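# Move one tray bottle upright into the crate's empty slot

## Task

Take one bottle off the tray and set it upright in the crate's single free slot, with the remaining two bottles still upright on the tray, and with neither the crate nor the tray tipped or shifted from where they started.

## Robot and tools

Robot: two Doosan arms, left_arm and right_arm, each fitted with a Robotiq 140 mm two-finger gripper and a wrist camera. The left gripper's fingers are rigid. The right gripper's fingers can fold at a hinge: only a grip near the fingertips (the outer quarter of each pad) squeezes as commanded. Closer to the palm, a narrow part may be held loosely or not at all, and a fingertip pushed into a surface folds easily, which can spoil the next grip.

Frame: all hand positions, velocities and targets use the scene frame, in metres. Its origin is at table-top height, midway between the arms; +z is up, +x points out over the table, and left_arm sits on the +y side. Calibrated bases: left_arm at (-0.005, +0.460, +0.002), right_arm at (-0.047, -0.711, +0.002). end_effector_position is the point between the closed pads. The fingertips reach about 33 mm past it at gaps up to 40 mm, and about 9 mm past it when fully open. The gripper's +z axis runs along the fingers, and its y axis is the closing direction.

The row: every action row has 18 plain numbers covering both arms, even if only one moves. The first 9 are left_arm and the last 9 are right_arm. Each block of 9 holds 6 absolute joint target angles in radians, then the gripper's position, force_limit and speed. Joint order in each block, and in every per-joint list in results: wrist pitch, wrist roll, elbow, forearm roll, shoulder, waist. Shoulder, forearm roll and wrist roll are sign-flipped relative to the URDF. The stated ranges are in URDF signs: elbow -2.792 to 2.792, all others -6.283 to 6.283. A target more than 0.010 rad outside a range is refused. Gripper numbers each lie in [-1, 1]. Position +1 is fully open (140 mm), the pads meet near -0.8, and -1 closes until something blocks. force_limit sets the squeeze: about 14 N at -1, 40 N at 0, 58 N at +1, and more when closing fast. speed sets finger speed: about 30 mm/s at -1, 140 at 0, 250 at +1. To leave a gripper unchanged, resend the numbers you last sent for it.

Tools:
- execute_actions(actions, cameras): actions is a list of up to 15 rows, one row per 1/30 s control step. A shorter list keeps its last row for the remaining steps. An empty list returns images, the scene number and the task.
- move(target, speed, blend, stop_force, zero, blocking, cameras): target is one 18-number row, or a list of up to 15 rows, each an absolute goal for every joint and gripper. speed is in rad/s for the joint with the farthest to go (0.01 to 3.92, default 0.5). blend, in rad, rounds the corners of a list. stop_force (10 to 80 N) ends an arm's path when it meets resistance; use it with a low speed, and leave it out when moving away from contact. zero resets the force baseline (default true). blocking=false returns early and lets a later move replace this one. Joints move together, so the hand traces a curve. Moves do not avoid obstacles.
- wait(seconds 0 to 10), stop(), zoom_image(camera, region [x0,y0,x1,y1] pixels, at most 504 by 504), clear_fault(arm), read_manual(section), finished_scene(scene). Call finished_scene only once the bottle stands correctly without the robot holding it.

Cameras: cam_head_left, cam_head_right, cam_high, cam_low, cam_left_wrist, cam_right_wrist, all 672x504. Calibration matrices map scene coordinates into each camera.

Results: Joint positions, Joint velocities and Joint targets are given per arm in the order above. Joint torques and External joint torques are listed per joint; Flange force is given along the gripper axes. The end-effector pose is in the scene frame. Gripper object_status: 0 moving, 1 blocked while opening, 2 blocked while closing (a grip), 3 reached the target or pads met. position_measured is in counts: 3 open, 75 about 100 mm, 139 about 60 mm, 200 about 20 mm, 230 pads touching. Wrist depth gives a 7x7 grid of distances in mm. The move line reports how the move ended: done, off_target, moving, held or fault. limits=held or "joint command not followed" means some steps were withheld, for example by the check that keeps the arms apart. "joint sent to its limit" means a joint target was clipped at its range end.

Hazards: a torque fault happens when contact torque reaches a joint's limit (waist 323, shoulder 323, elbow 152, forearm roll 42.7, wrist pitch 42.7, wrist roll 42.7 N m). A force fault happens when outside force reaches 144 N. Either one stops the arm until clear_fault. Arms are stiff, so aiming even slightly past a firm contact can fault. Contact between the arms, or one gripper clamping the other's fingers, can end the scene. Avoid fast impacts, dropping or releasing a moving bottle, knocking the other bottles over, and bumping or tilting the crate or tray. Keep everything on the table. Long stretched poses or held loads heat the motors; a MOTOR HOT line warns of a cooling stop. Robot time keeps running while you think.

Each tool is called after "Call:" as name(argument=value, ...) on one line, values as JSON.

## Session

Call:
execute_actions(actions=[])

Scene clock: 0.00 s.
left_arm: end_effector_position=(+0.3976, -0.1557, +0.2096) position_measured=3 object_status=3 end_effector_quat_wxyz=(+0.178, +0.675, -0.696, +0.170) | right_arm: end_effector_position=(+0.8972, -0.3906, +0.2970) position_measured=3 object_status=3 end_effector_quat_wxyz=(-0.209, +0.759, +0.022, +0.616)
Joint names: [wrist pitch, wrist roll, elbow, forearm roll, shoulder, waist]
Joint positions: left_arm=[0.753 -2.571 1.865 0.475 -0.193 -0.856] | right_arm=[-0.582 -1.998 1.883 0.171 -0.418 0.278]
Joint velocities: within noise
Joint torques (N m): no reading
External joint torques (N m): no reading
Flange force (N): no reading
Wrist depth (mm): cam_left_wrist=[- - - - - - 1186 / - - - - - 1278 1263 / 182 - - - - 1234 1241 / - 138 - - - 135 1206 / - 112 - - - - 104 / - - - - - 1095 1167 / - 214 - - - 1213 -] | cam_right_wrist=[2449 2501 2195 - 1907 - 1674 / 4308 - - 2529 1876 1776 1939 / 2501 3021 2908 - 1907 1604 2195 / - 134 3144 2769 2115 1876 131 / 100 143 2449 2195 1861 1723 126 / 2237 2216 1972 1736 1616 1472 1353 / 1891 1736 1616 1454 1368 1258 1212]
Joint targets: left_arm=[0.753 -2.571 1.865 0.475 -0.193 -0.856] | right_arm=[-0.582 -1.998 1.883 0.171 -0.418 0.278]
Tool commands: left_gripper/position=+1.0 left_gripper/force_limit=+1.0 left_gripper/speed=+1.0 right_gripper/position=+1.0 right_gripper/force_limit=+1.0 right_gripper/speed=+1.0
camera_calibration:
cam_left_wrist: T_world_to_cam=[[-0.999032, 0.0315624, 0.030626, 0.397596], [0.0269584, 0.989704, -0.140569, 0.175258], [-0.0347473, -0.139608, -0.989597, 0.342662], [0, 0, 0, 1]] pos_world=[0.404393, -0.138165, 0.351556]
cam_right_wrist: T_world_to_cam=[[0.288735, -0.903721, -0.316102, -0.507029], [-0.551281, 0.113006, -0.826631, 0.788477], [0.782765, 0.412938, -0.465575, -0.258822], [0, 0, 0, 1]] pos_world=[0.783666, -0.440438, 0.371005]

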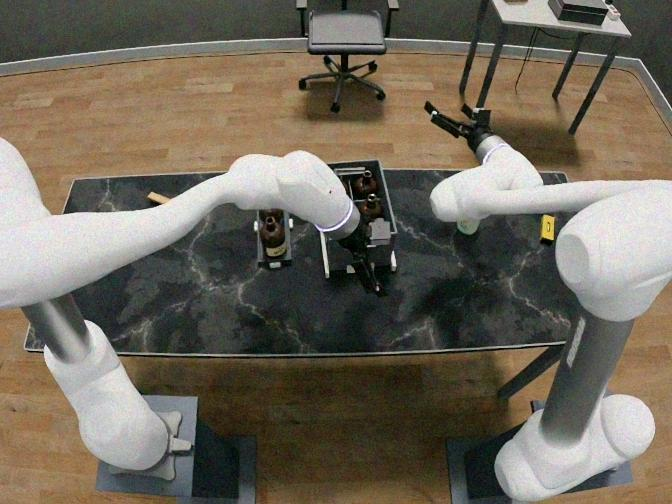

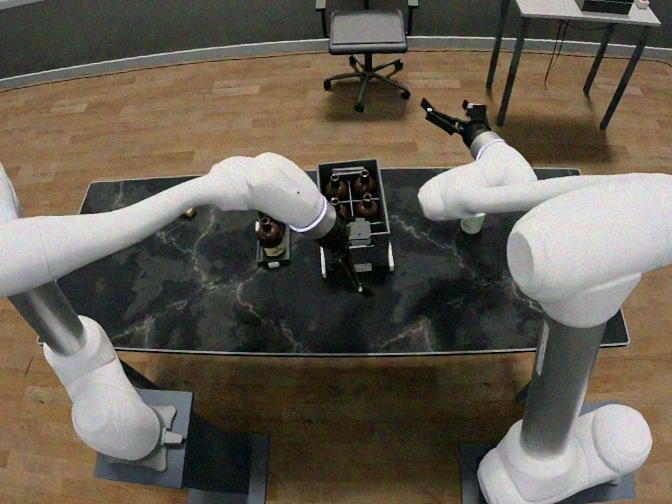

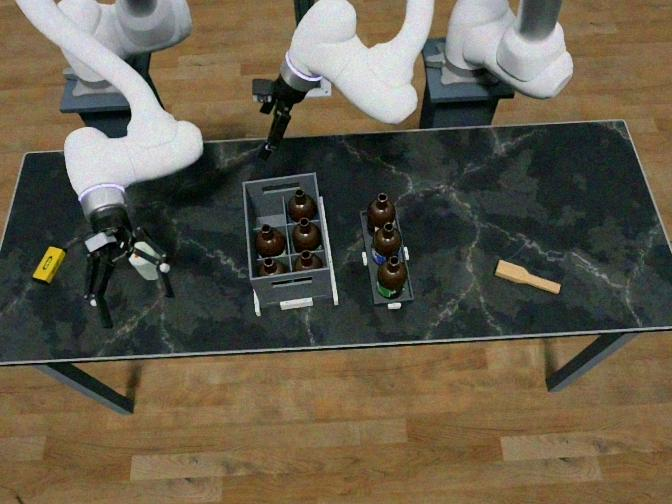

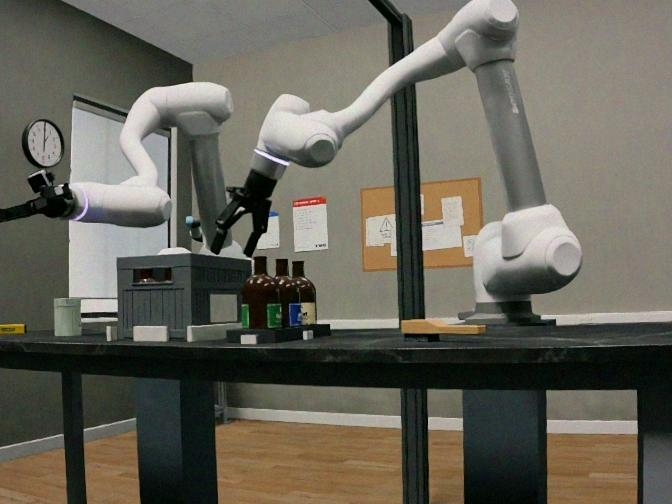

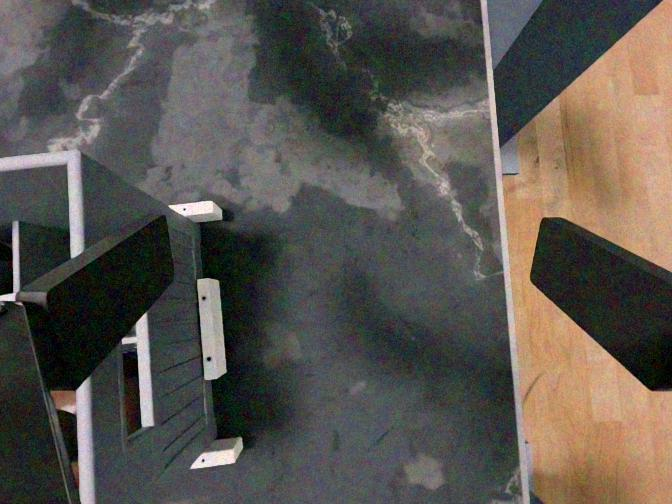

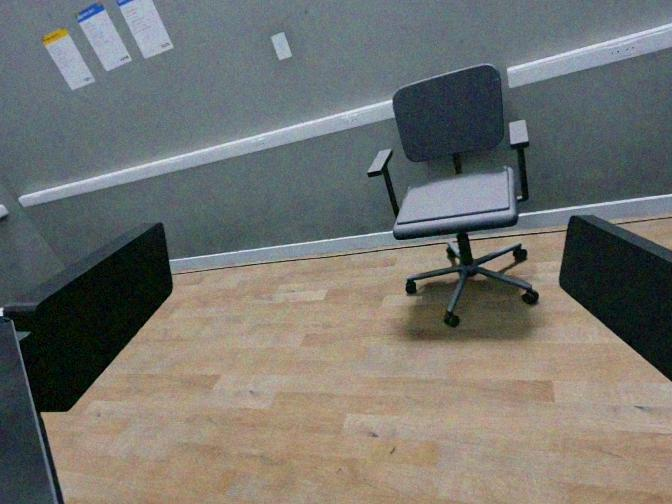

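Call:
zoom_image(camera="cam_high", region=[230, 160, 430, 310])

Call:
zoom_image(camera="cam_low", region=[100, 230, 340, 350])

Call:
zoom_image(camera="cam_head_right", region=[240, 150, 420, 290])

Scaled by 2.520 from the camera's 672x504 image, which has a finer 960x720 frame.

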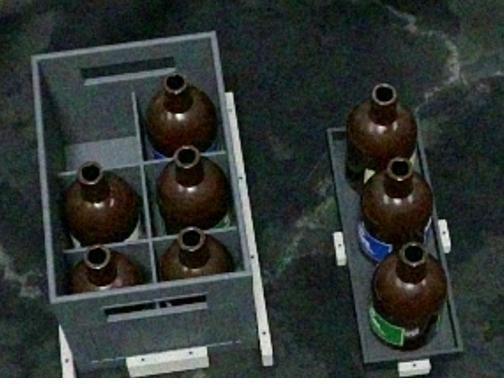

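Scaled by 2.100 from the camera's 672x504 image, which has a finer 960x720 frame.

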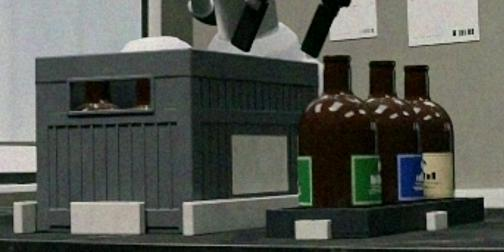

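Scaled by 2.800 from the camera's 672x504 image, which has a finer 960x720 frame.

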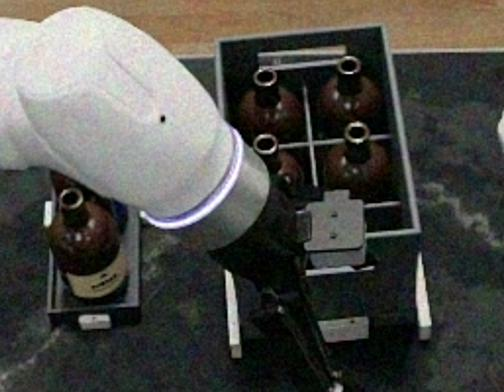

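Call:
move(target=[1.336,-1.695,1.607,0,-0.198,-0.537,0.1,-0.5,0,-0.582,-1.998,1.883,0.171,-0.418,0.278,1,1,1], speed=1.0, cameras=["cam_left_wrist","cam_high","cam_head_right","cam_head_left","cam_low"])

Call:
zoom_image(camera="cam_high", region=[230, 160, 430, 310])

Call:
zoom_image(camera="cam_head_right", region=[240, 150, 420, 290])

Call:
zoom_image(camera="cam_low", region=[180, 180, 380, 350])

Scene clock: 124.17 s.
left_arm: end_effector_position=(+0.5713, +0.1252, +0.3003) position_measured=117 object_status=3 end_effector_quat_wxyz=(+0.000, +0.939, -0.344, +0.000) | right_arm: end_effector_position=(+0.8971, -0.3904, +0.2974) position_measured=3 object_status=3 end_effector_quat_wxyz=(-0.209, +0.759, +0.022, +0.616)
Joint names: [wrist pitch, wrist roll, elbow, forearm roll, shoulder, waist]
Joint positions: left_arm=[1.336 -1.695 1.607 0 -0.198 -0.537] | right_arm=[-0.582 -1.998 1.883 0.171 -0.418 0.278]
Joint torques (N m): left_arm=[-0.31 -0.85 -42 -4.64 64.61 1.7] | right_arm=[-2.43 0.58 -34.34 -2.83 71.97 3.43]
External joint torques (N m): left_arm=[0.25 0.85 1.01 0.44 -3.31 -1.66] | right_arm=[-0.27 -0.56 0.33 -0.58 4.42 -3.69]
Flange force (N): left_arm=[3.8 3.2 2.2] | right_arm=[4.6 3.7 -7.5]
Wrist depth (mm): cam_left_wrist=[- 276 - - 335 241 269 / - 402 291 - - - - / - - - - 425 - - / - - 122 - 140 106 481 / - 88 - - - - 90 / - - - - - - - / - - - 576 - - -] | cam_right_wrist=[2326 2281 - - 1723 2005 1762 / - 2501 - 2374 1876 1803 1907 / - 3323 2374 2195 1907 1762 1749 / - 134 3102 2737 2077 1638 131 / 100 144 2501 2174 1891 1723 114 / 2154 2174 1955 1861 1593 1454 1360 / 1923 1907 1583 1501 1345 1292 1329]
Joint targets: left_arm=[1.336 -1.695 1.607 0.000 -0.198 -0.537] | right_arm=[-0.582 -1.998 1.883 0.171 -0.418 0.278]
move: done
camera_calibration:
cam_left_wrist: T_world_to_cam=[[-0.636093, -0.771284, 0.0225236, 0.45505], [-0.718115, 0.602418, 0.348431, 0.232636], [-0.282308, 0.20546, -0.937064, 0.560236], [0, 0, 0, 1]] pos_world=[0.614672, 0.0957231, 0.43367]
Images, in order (width x height): cam_head_left 672x504, cam_head_right 672x504, cam_high 672x504, cam_low 672x504, cam_left_wrist 672x504.

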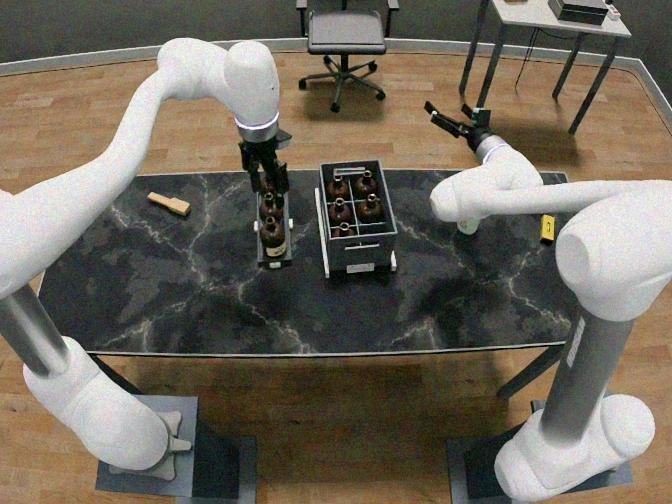

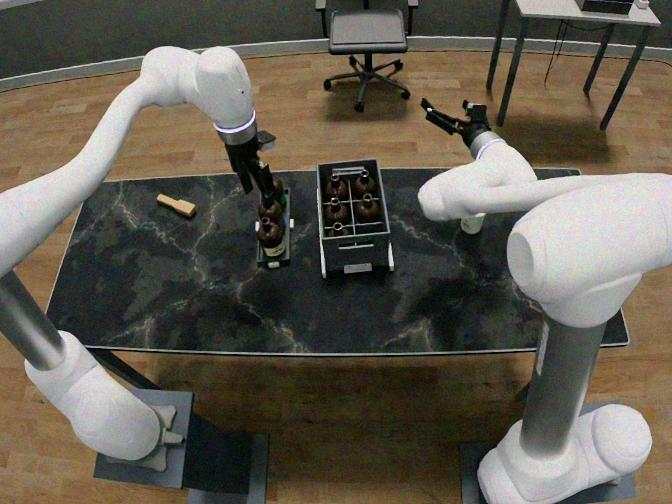

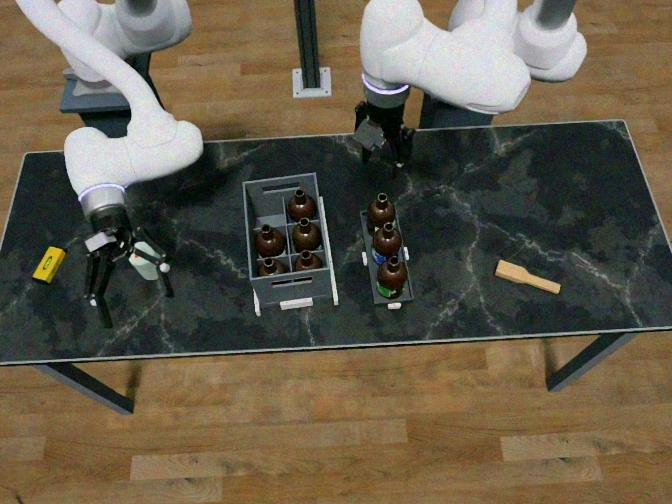

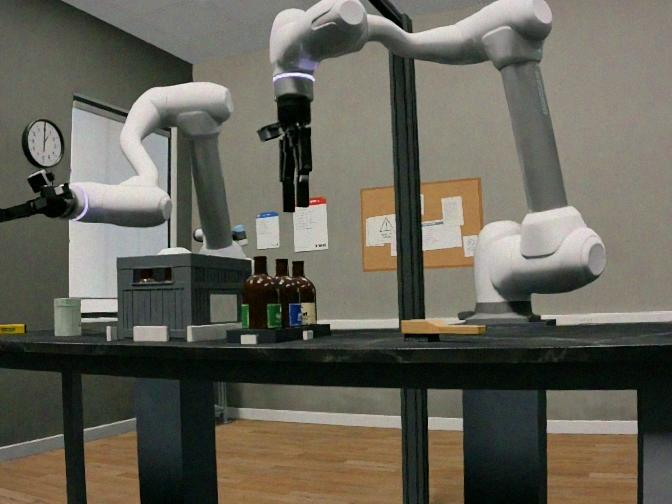

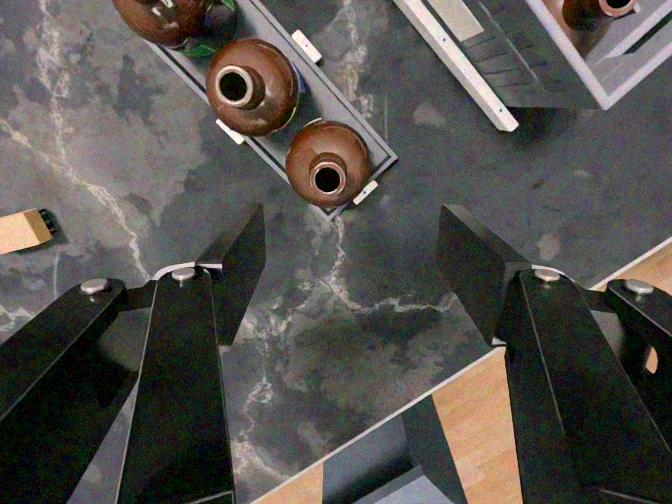

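Scaled by 2.520 from the camera's 672x504 image, which has a finer 960x720 frame.

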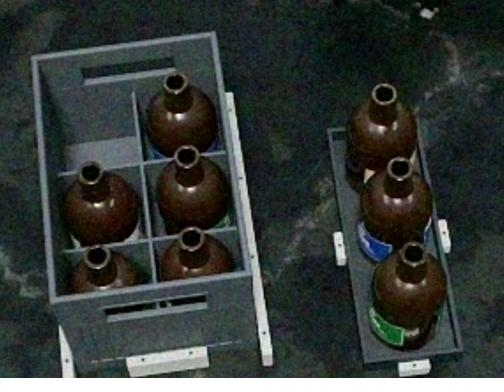

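Scaled by 2.800 from the camera's 672x504 image, which has a finer 960x720 frame.

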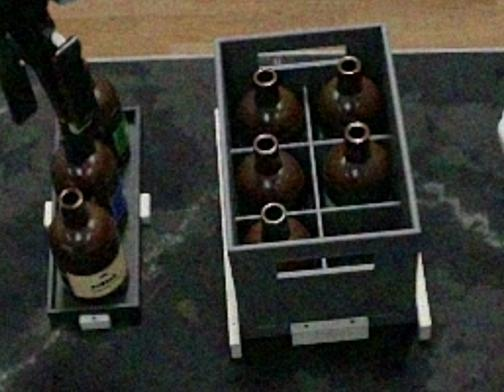

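Scaled by 2.520 from the camera's 672x504 image, which has a finer 960x720 frame.

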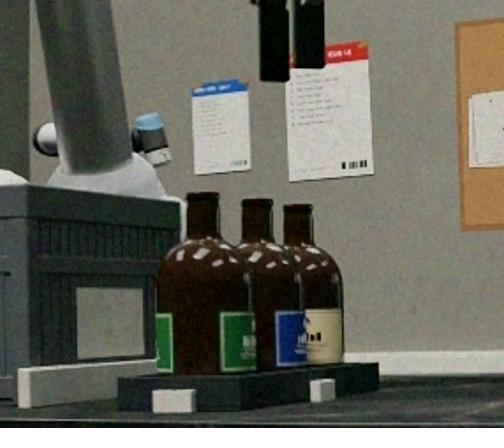

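Call:
move(target=[[1.106,-1.698,1.760,0,-0.2755,-0.534,0.1,0,-1,-0.582,-1.998,1.883,0.171,-0.418,0.278,1,1,1],[1.106,-1.698,1.760,0,-0.2755,-0.534,-1,0,-1,-0.582,-1.998,1.883,0.171,-0.418,0.278,1,1,1]], speed=0.25, cameras=["cam_left_wrist","cam_low"])

Call:
zoom_image(camera="cam_low", region=[180, 180, 380, 350])

Scene clock: 167.10 s.
left_arm: end_effector_position=(+0.5744, +0.1256, +0.1683) position_measured=193 object_status=0 end_effector_quat_wxyz=(+0.000, +0.939, -0.344, +0.000) | right_arm: end_effector_position=(+0.8971, -0.3904, +0.2974) position_measured=3 object_status=3 end_effector_quat_wxyz=(-0.209, +0.759, +0.022, +0.616)
Joint names: [wrist pitch, wrist roll, elbow, forearm roll, shoulder, waist]
Joint positions: left_arm=[1.106 -1.698 1.76 0 -0.276 -0.534] | right_arm=[-0.582 -1.998 1.883 0.171 -0.418 0.278]
Joint torques (N m): left_arm=[-0.35 -0.64 -40.14 -4.22 70.52 2.22] | right_arm=[-2.42 0.56 -34.48 -2.8 71.93 3.64]
External joint torques (N m): left_arm=[0.3 0.64 2.5 0.36 -4.72 -2.07] | right_arm=[-0.28 -0.54 0.42 -0.62 4.63 -3.96]
Flange force (N): left_arm=[2.7 3.6 5.5] | right_arm=[4.7 3.9 -8.0]
Wrist depth (mm): cam_left_wrist=[- 127 162 - - 241 - / - 165 172 - - - - / - - - 180 - - - / - - 313 133 115 - - / - - - - - 81 - / - - - - - - - / - - - - - - -] | cam_right_wrist=[2398 3021 - - 1817 - 1686 / - - - 2281 1861 1907 1521 / 2872 3231 2908 - 1891 1891 - / - 134 3102 2674 2023 1876 125 / 100 133 2501 2059 1891 1736 114 / 2154 2115 1988 1736 1604 1482 1368 / 1876 1749 1604 1491 1337 1264 1205]
Joint targets: left_arm=[1.106 -1.698 1.760 0.000 -0.276 -0.534] | right_arm=[-0.582 -1.998 1.883 0.171 -0.418 0.278]
move: done
camera_calibration:
cam_left_wrist: T_world_to_cam=[[-0.636012, -0.771351, 0.0225128, 0.460189], [-0.718028, 0.602229, 0.348936, 0.280522], [-0.28271, 0.205763, -0.936876, 0.437427], [0, 0, 0, 1]] pos_world=[0.617773, 0.0960224, 0.30157]
Images, in order (width x height): cam_low 672x504, cam_left_wrist 672x504.

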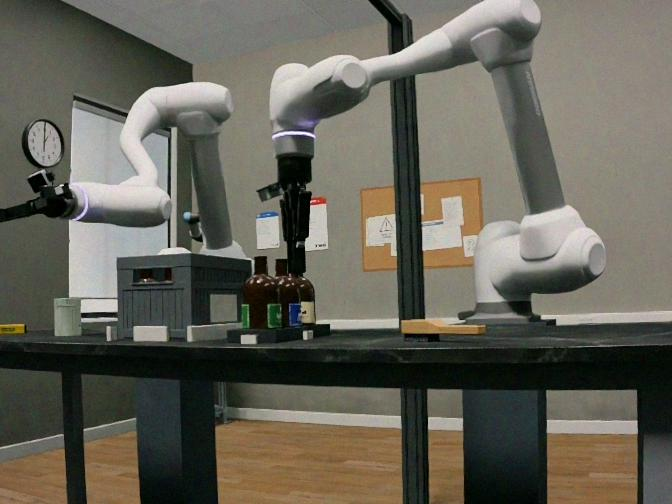

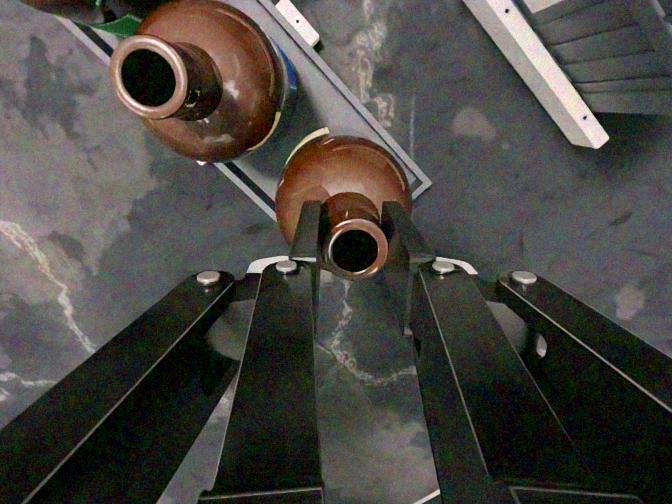

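Scaled by 2.520 from the camera's 672x504 image, which has a finer 960x720 frame.

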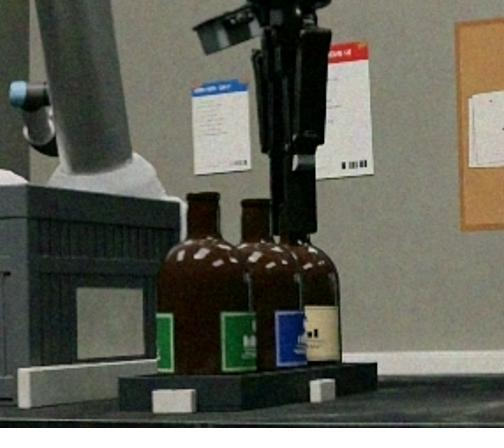

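Call:
move(target=[[1.106,-1.698,1.760,0,-0.2755,-0.534,-1,0,-1,-0.582,-1.998,1.883,0.171,-0.418,0.278,1,1,1],[1.4605,-1.698,1.4983,0,-0.1828,-0.534,-1,0,-1,-0.582,-1.998,1.883,0.171,-0.418,0.278,1,1,1],[1.561,-1.3907,1.1131,0,-0.4675,-0.8413,-1,0,-1,-0.582,-1.998,1.883,0.171,-0.418,0.278,1,1,1]], speed=[0.2,0.3,0.35], cameras=["cam_left_wrist","cam_low","cam_high","cam_head_right","cam_head_left"])

Call:
zoom_image(camera="cam_high", region=[230, 120, 430, 310])

Call:
zoom_image(camera="cam_head_left", region=[270, 110, 450, 290])

Call:
zoom_image(camera="cam_low", region=[100, 150, 300, 350])

Scene clock: 187.63 s.
left_arm: end_effector_position=(+0.5542, -0.1652, +0.3703) position_measured=193 object_status=2 end_effector_quat_wxyz=(+0.000, +0.939, -0.344, +0.000) | right_arm: end_effector_position=(+0.8971, -0.3904, +0.2974) position_measured=3 object_status=3 end_effector_quat_wxyz=(-0.209, +0.759, +0.022, +0.616)
Joint names: [wrist pitch, wrist roll, elbow, forearm roll, shoulder, waist]
Joint positions: left_arm=[1.561 -1.391 1.113 0 -0.467 -0.841] | right_arm=[-0.582 -1.998 1.883 0.171 -0.418 0.278]
Joint torques (N m): left_arm=[-0.28 -0.67 -45.13 -4.78 93.62 2.1] | right_arm=[-2.44 0.57 -34.43 -2.83 71.99 3.5]
External joint torques (N m): left_arm=[0.22 0.67 3.08 0.46 -5.11 -2.15] | right_arm=[-0.27 -0.55 0.41 -0.56 4.61 -3.05]
Flange force (N): left_arm=[0.5 3.5 5.1] | right_arm=[4.4 2.7 -7.8]
Wrist depth (mm): cam_left_wrist=[- - 337 - - - 145 / - 362 - - - - 152 / - - - 178 - - - / 412 - - 133 141 - 1385 / - - - - - 82 1491 / - - - - - - - / - - - - - - -] | cam_right_wrist=[- 2326 - 2134 1803 1803 1776 / - 2303 - 2303 1876 1923 1876 / 3102 3102 3525 2475 1923 2154 2154 / 3814 134 2872 2837 1907 1907 131 / 100 125 2475 2216 1907 1749 114 / 2216 2195 1988 1749 - 1427 1377 / 1876 1776 1593 1482 1377 1278 -]
Joint targets: left_arm=[1.561 -1.391 1.113 0.000 -0.468 -0.841] | right_arm=[-0.582 -1.998 1.883 0.171 -0.418 0.278]
move: done
camera_calibration:
cam_left_wrist: T_world_to_cam=[[-0.636012, -0.771351, 0.0225128, 0.218548], [-0.718028, 0.602229, 0.348936, 0.370733], [-0.28271, 0.205763, -0.936876, 0.680829], [0, 0, 0, 1]] pos_world=[0.597673, -0.194778, 0.50357]
Images, in order (width x height): cam_head_left 672x504, cam_head_right 672x504, cam_high 672x504, cam_low 672x504, cam_left_wrist 672x504.

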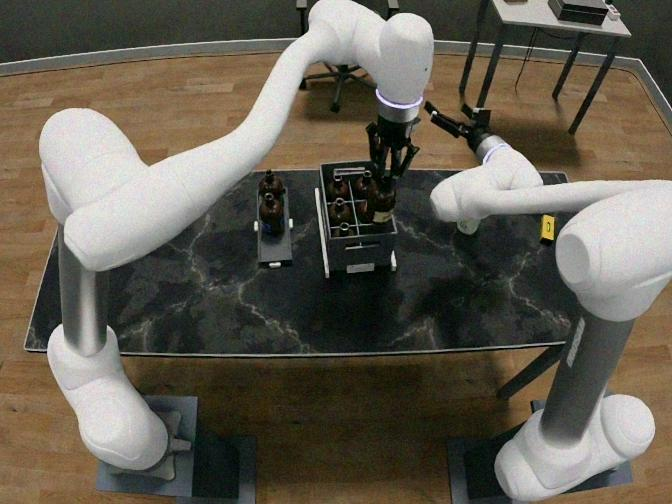

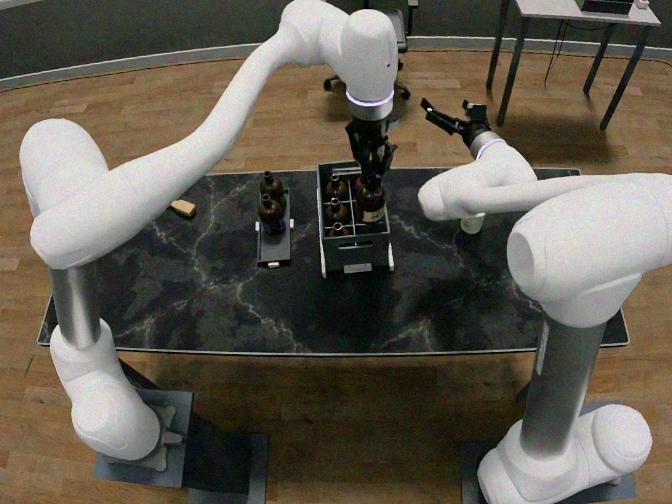

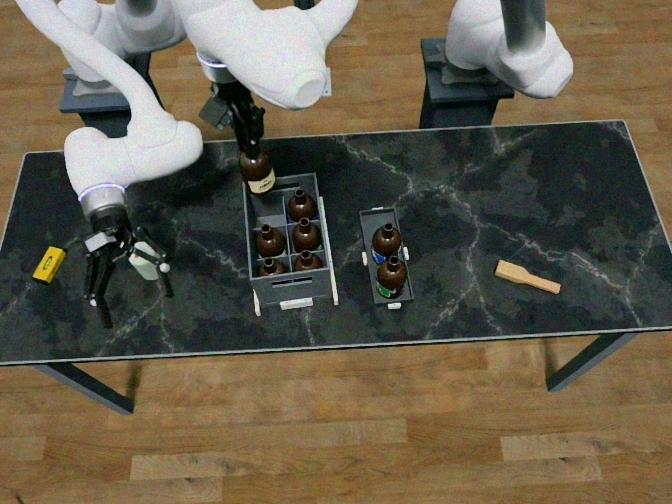

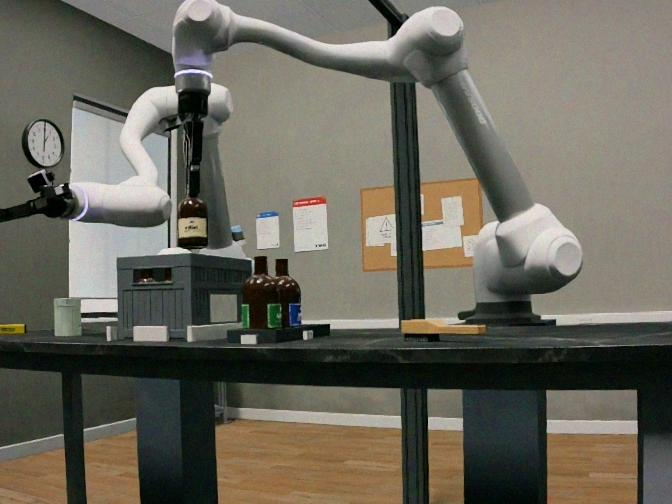

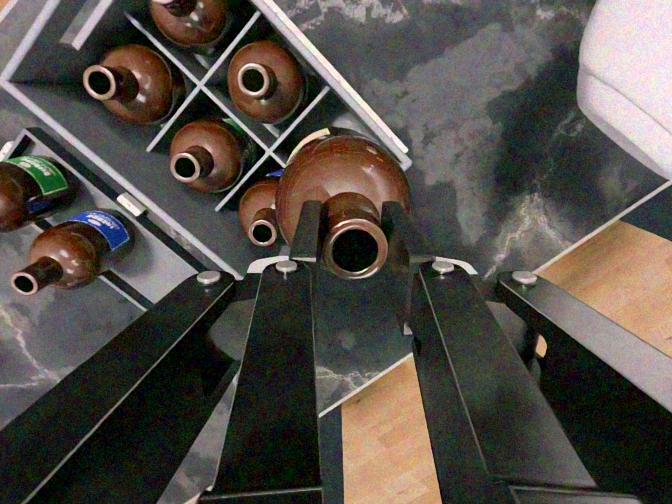

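Scaled by 2.520 from the camera's 672x504 image, which has a finer 960x720 frame.

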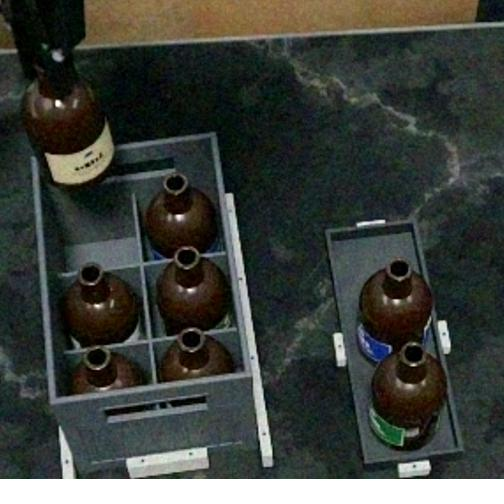

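Scaled by 2.800 from the camera's 672x504 image, which has a finer 960x720 frame.

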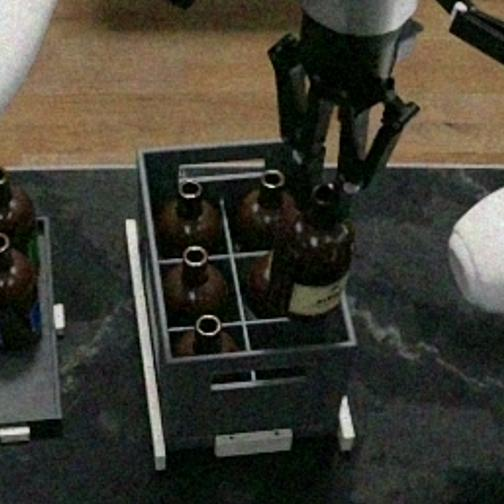

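Scaled by 2.520 from the camera's 672x504 image, which has a finer 960x720 frame.

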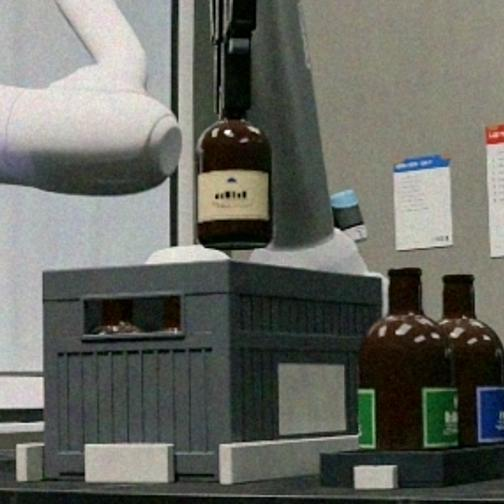

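Call:
move(target=[1.4229,-1.3907,1.2401,0,-0.4786,-0.8413,-1,0,-1,-0.582,-1.998,1.883,0.171,-0.418,0.278,1,1,1], speed=0.1, stop_force=15, cameras=["cam_left_wrist","cam_high","cam_head_right","cam_head_left"])

Call:
zoom_image(camera="cam_high", region=[230, 140, 340, 250])

Call:
zoom_image(camera="cam_head_left", region=[310, 130, 430, 250])

Call:
zoom_image(camera="cam_head_right", region=[300, 130, 420, 250])

Scene clock: 217.77 s.
left_arm: end_effector_position=(+0.5542, -0.1653, +0.2902) position_measured=193 object_status=2 end_effector_quat_wxyz=(+0.000, +0.939, -0.344, +0.000) | right_arm: end_effector_position=(+0.8971, -0.3904, +0.2974) position_measured=3 object_status=3 end_effector_quat_wxyz=(-0.209, +0.759, +0.022, +0.616)
Joint names: [wrist pitch, wrist roll, elbow, forearm roll, shoulder, waist]
Joint positions: left_arm=[1.423 -1.391 1.24 0 -0.479 -0.841] | right_arm=[-0.582 -1.998 1.883 0.171 -0.418 0.278]
Joint torques (N m): left_arm=[0.23 -0.68 -43.21 -3.91 93.08 0.74] | right_arm=[-2.43 0.57 -34.38 -2.8 72.1 3.52]
External joint torques (N m): left_arm=[-0.29 0.68 1.56 -0.36 -3.86 -1.01] | right_arm=[-0.26 -0.56 0.39 -0.6 4.11 -3.72]
Flange force (N): left_arm=[1.9 2.3 3.7] | right_arm=[4.2 3.8 -7.2]
Wrist depth (mm): cam_left_wrist=[267 274 292 - - 371 - / 260 - - 311 - - - / - 275 - 175 - - - / 366 299 - 147 115 - 1278 / - - - - - 81 1422 / - - - - - - - / - - - - - - -] | cam_right_wrist=[2674 2501 2216 2216 1876 1846 1686 / - - - 2908 1876 1817 - / 3943 2872 2983 2529 1861 1876 2059 / - 134 3752 2737 2077 1907 125 / 100 143 2449 2174 1876 1736 114 / 2237 1861 2023 1749 1686 1445 1345 / 1907 1762 1876 1472 1218 1258 1218]
Joint targets: left_arm=[1.423 -1.391 1.240 0.000 -0.479 -0.841] | right_arm=[-0.582 -1.998 1.883 0.171 -0.418 0.278]
move: done
camera_calibration:
cam_left_wrist: T_world_to_cam=[[-0.636012, -0.771351, 0.0225128, 0.220197], [-0.718028, 0.602229, 0.348936, 0.398803], [-0.28271, 0.205763, -0.936876, 0.605826], [0, 0, 0, 1]] pos_world=[0.597673, -0.194978, 0.42347]
Images, in order (width x height): cam_head_left 672x504, cam_head_right 672x504, cam_high 672x504, cam_left_wrist 672x504.

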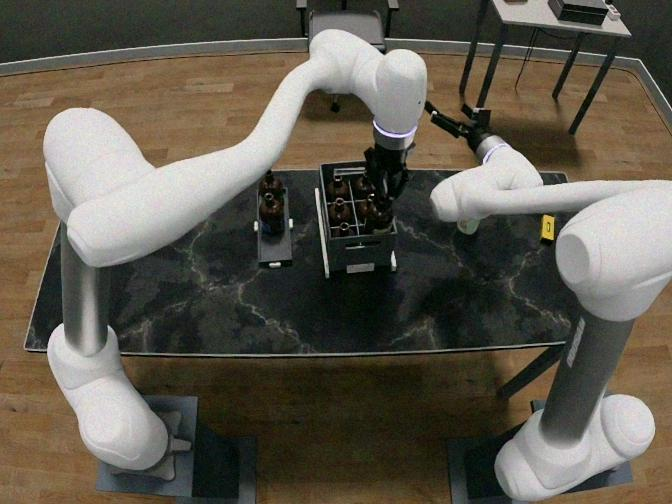

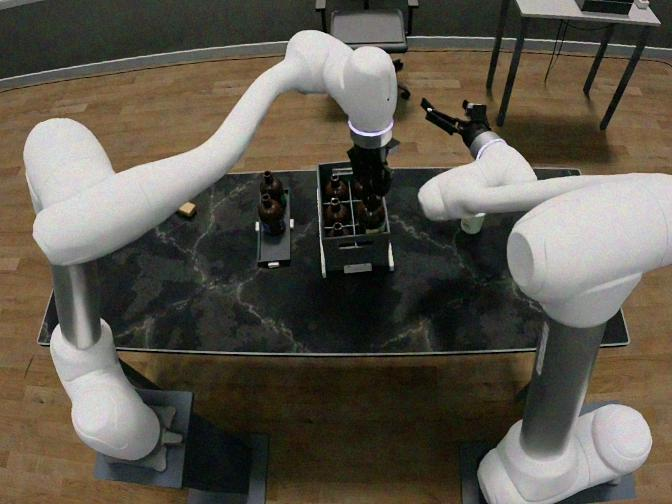

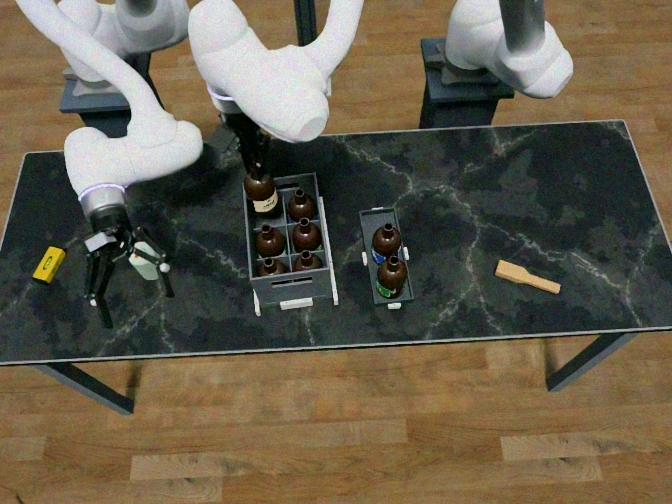

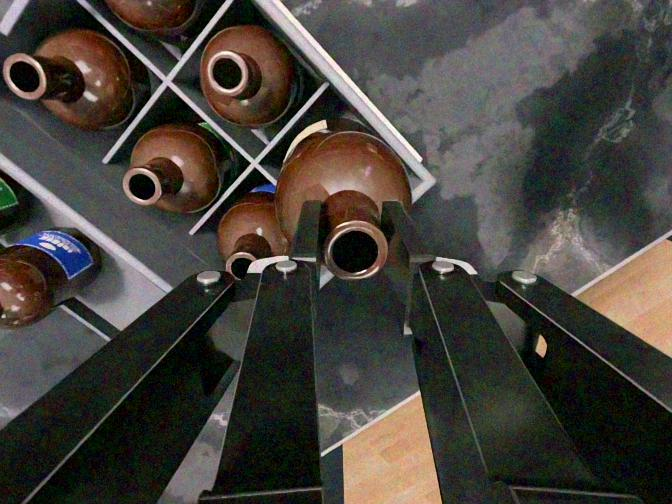

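Scaled by 4.582 from the camera's 672x504 image, which has a finer 960x720 frame.

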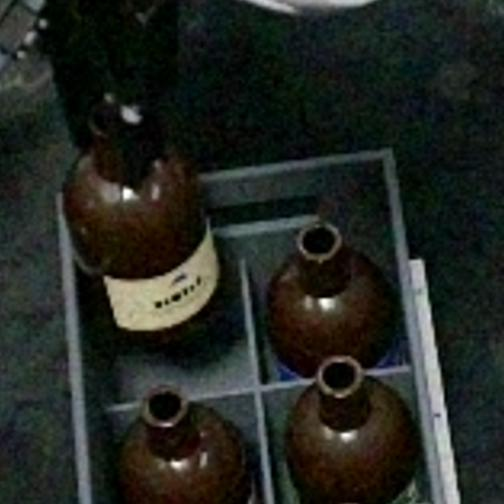

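Scaled by 4.200 from the camera's 672x504 image, which has a finer 960x720 frame.

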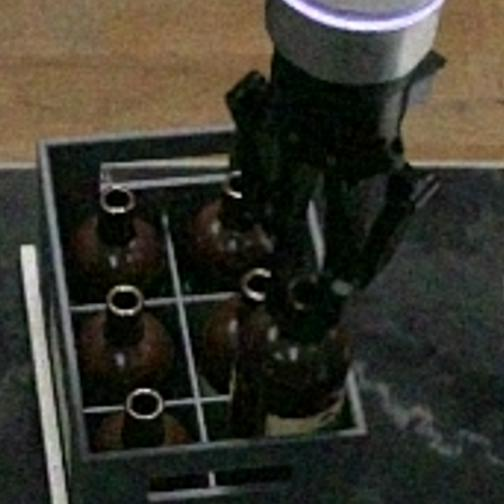

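Scaled by 4.200 from the camera's 672x504 image, which has a finer 960x720 frame.

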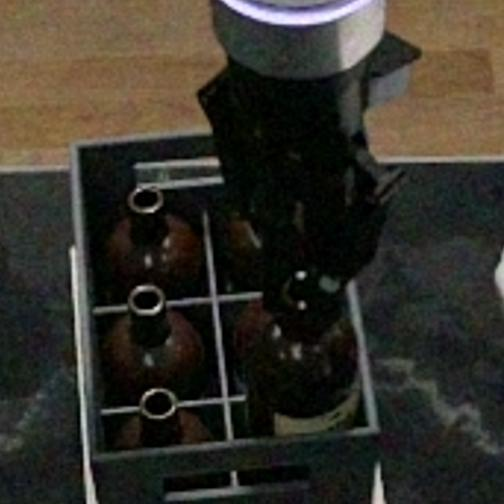

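Call:
move(target=[[1.4211,-1.3929,1.2458,0,-0.4747,-0.8391,-1,0,-1,-0.582,-1.998,1.883,0.171,-0.418,0.278,1,1,1],[1.3383,-1.3929,1.3126,0,-0.4907,-0.8391,-1,0,-1,-0.582,-1.998,1.883,0.171,-0.418,0.278,1,1,1],[1.2106,-1.3929,1.4019,0,-0.5291,-0.8391,-1,0,-1,-0.582,-1.998,1.883,0.171,-0.418,0.278,1,1,1]], speed=[0.05,0.06,0.05], stop_force=12, cameras=["cam_left_wrist","cam_high","cam_head_right"])

Call:
zoom_image(camera="cam_high", region=[230, 140, 340, 250])

Call:
zoom_image(camera="cam_head_right", region=[300, 130, 420, 250])

Scene clock: 245.67 s.
left_arm: end_effector_position=(+0.5546, -0.1629, +0.1715) position_measured=193 object_status=2 end_effector_quat_wxyz=(+0.000, +0.939, -0.344, +0.000) | right_arm: end_effector_position=(+0.8971, -0.3904, +0.2974) position_measured=3 object_status=3 end_effector_quat_wxyz=(-0.209, +0.759, +0.022, +0.616)
Joint names: [wrist pitch, wrist roll, elbow, forearm roll, shoulder, waist]
Joint positions: left_arm=[1.228 -1.393 1.389 0 -0.524 -0.839] | right_arm=[-0.582 -1.998 1.883 0.171 -0.418 0.278]
Joint torques (N m): left_arm=[0.98 -0.69 -22.18 -2.22 68.54 -2.29] | right_arm=[-2.44 0.54 -34.35 -2.8 71.83 3.41]
External joint torques (N m): left_arm=[-1.05 0.69 -17.48 -1.86 22.81 2.53] | right_arm=[-0.27 -0.53 0.32 -0.6 4.69 -3.39]
Flange force (N): left_arm=[7.0 -1.2 -28.8] | right_arm=[4.6 3.1 -7.8]
Wrist depth (mm): cam_left_wrist=[198 124 - 113 - - - / 200 194 184 196 291 - - / 178 193 231 181 248 - - / 186 203 - 146 141 313 - / - - - - - 81 - / - - - - - - - / - - - - - - -] | cam_right_wrist=[2803 2501 2449 - 1723 1762 1723 / - 2705 - 2023 1876 1723 - / - 2674 2529 2585 1891 1762 - / - 134 4011 2705 1988 1846 131 / 100 143 2501 2154 1891 1698 114 / 2237 2154 1876 1736 1593 1501 1360 / 1955 1803 1616 1482 1337 1292 1199]
Joint targets: left_arm=[1.228 -1.393 1.389 0.000 -0.524 -0.839] | right_arm=[-0.582 -1.998 1.883 0.171 -0.418 0.278]
move: contact (left_arm); path passed 2 of 3 targets; left_arm: the wrist pitch is farthest, 0.017 rad from its target
camera_calibration:
cam_left_wrist: T_world_to_cam=[[-0.635984, -0.771368, 0.0227169, 0.224982], [-0.718215, 0.602415, 0.348229, 0.439198], [-0.282298, 0.205153, -0.937134, 0.493978], [0, 0, 0, 1]] pos_world=[0.597973, -0.192377, 0.304871]
Images, in order (width x height): cam_head_right 672x504, cam_high 672x504, cam_left_wrist 672x504.

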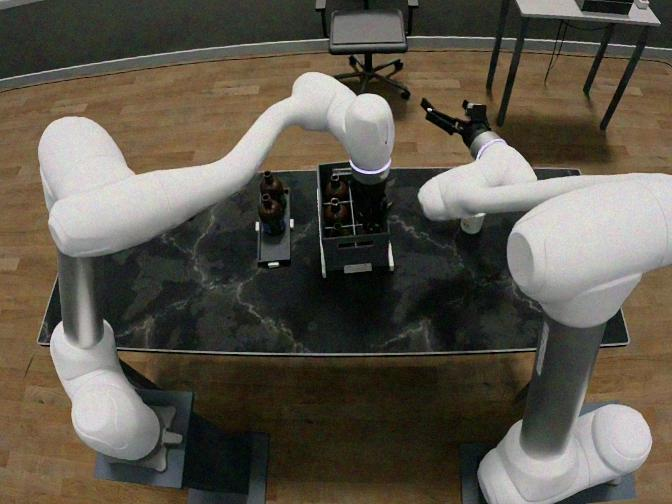

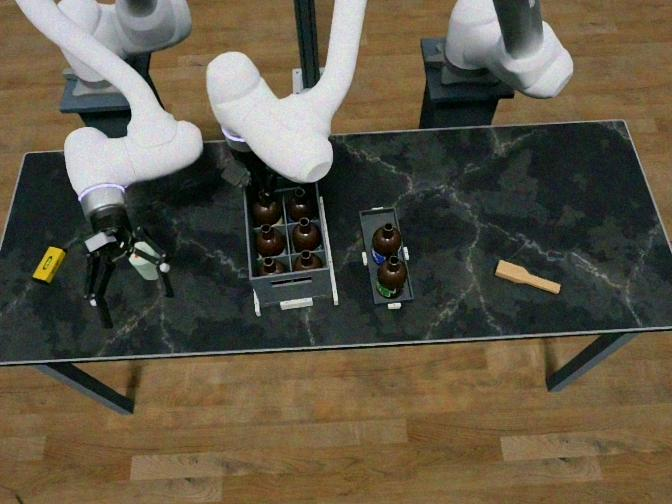

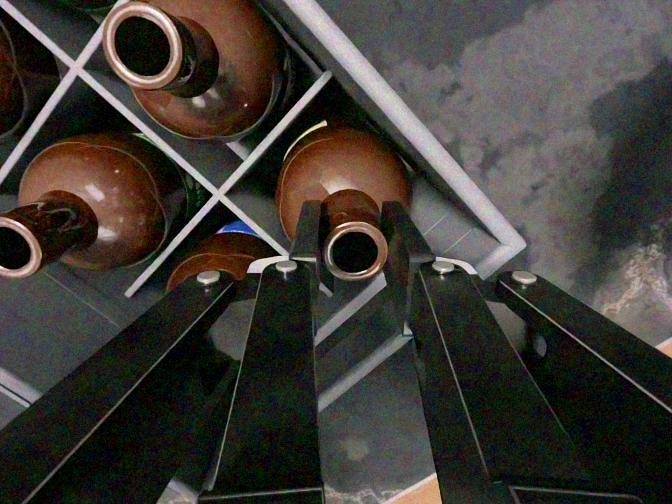

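Scaled by 4.582 from the camera's 672x504 image, which has a finer 960x720 frame.

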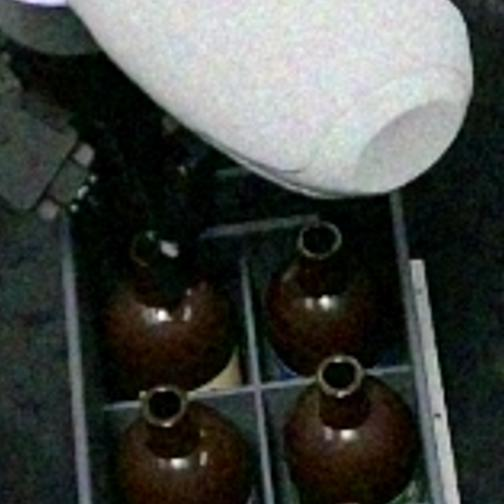

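Scaled by 4.200 from the camera's 672x504 image, which has a finer 960x720 frame.

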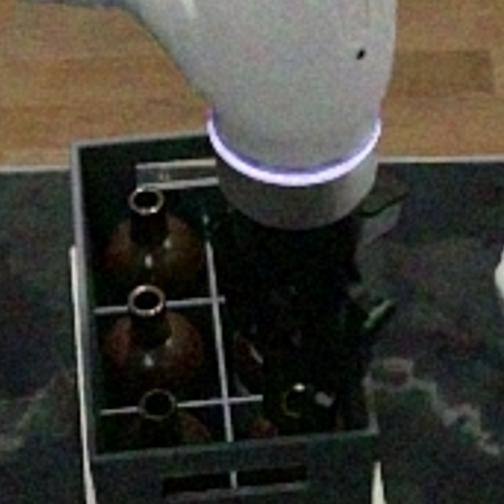

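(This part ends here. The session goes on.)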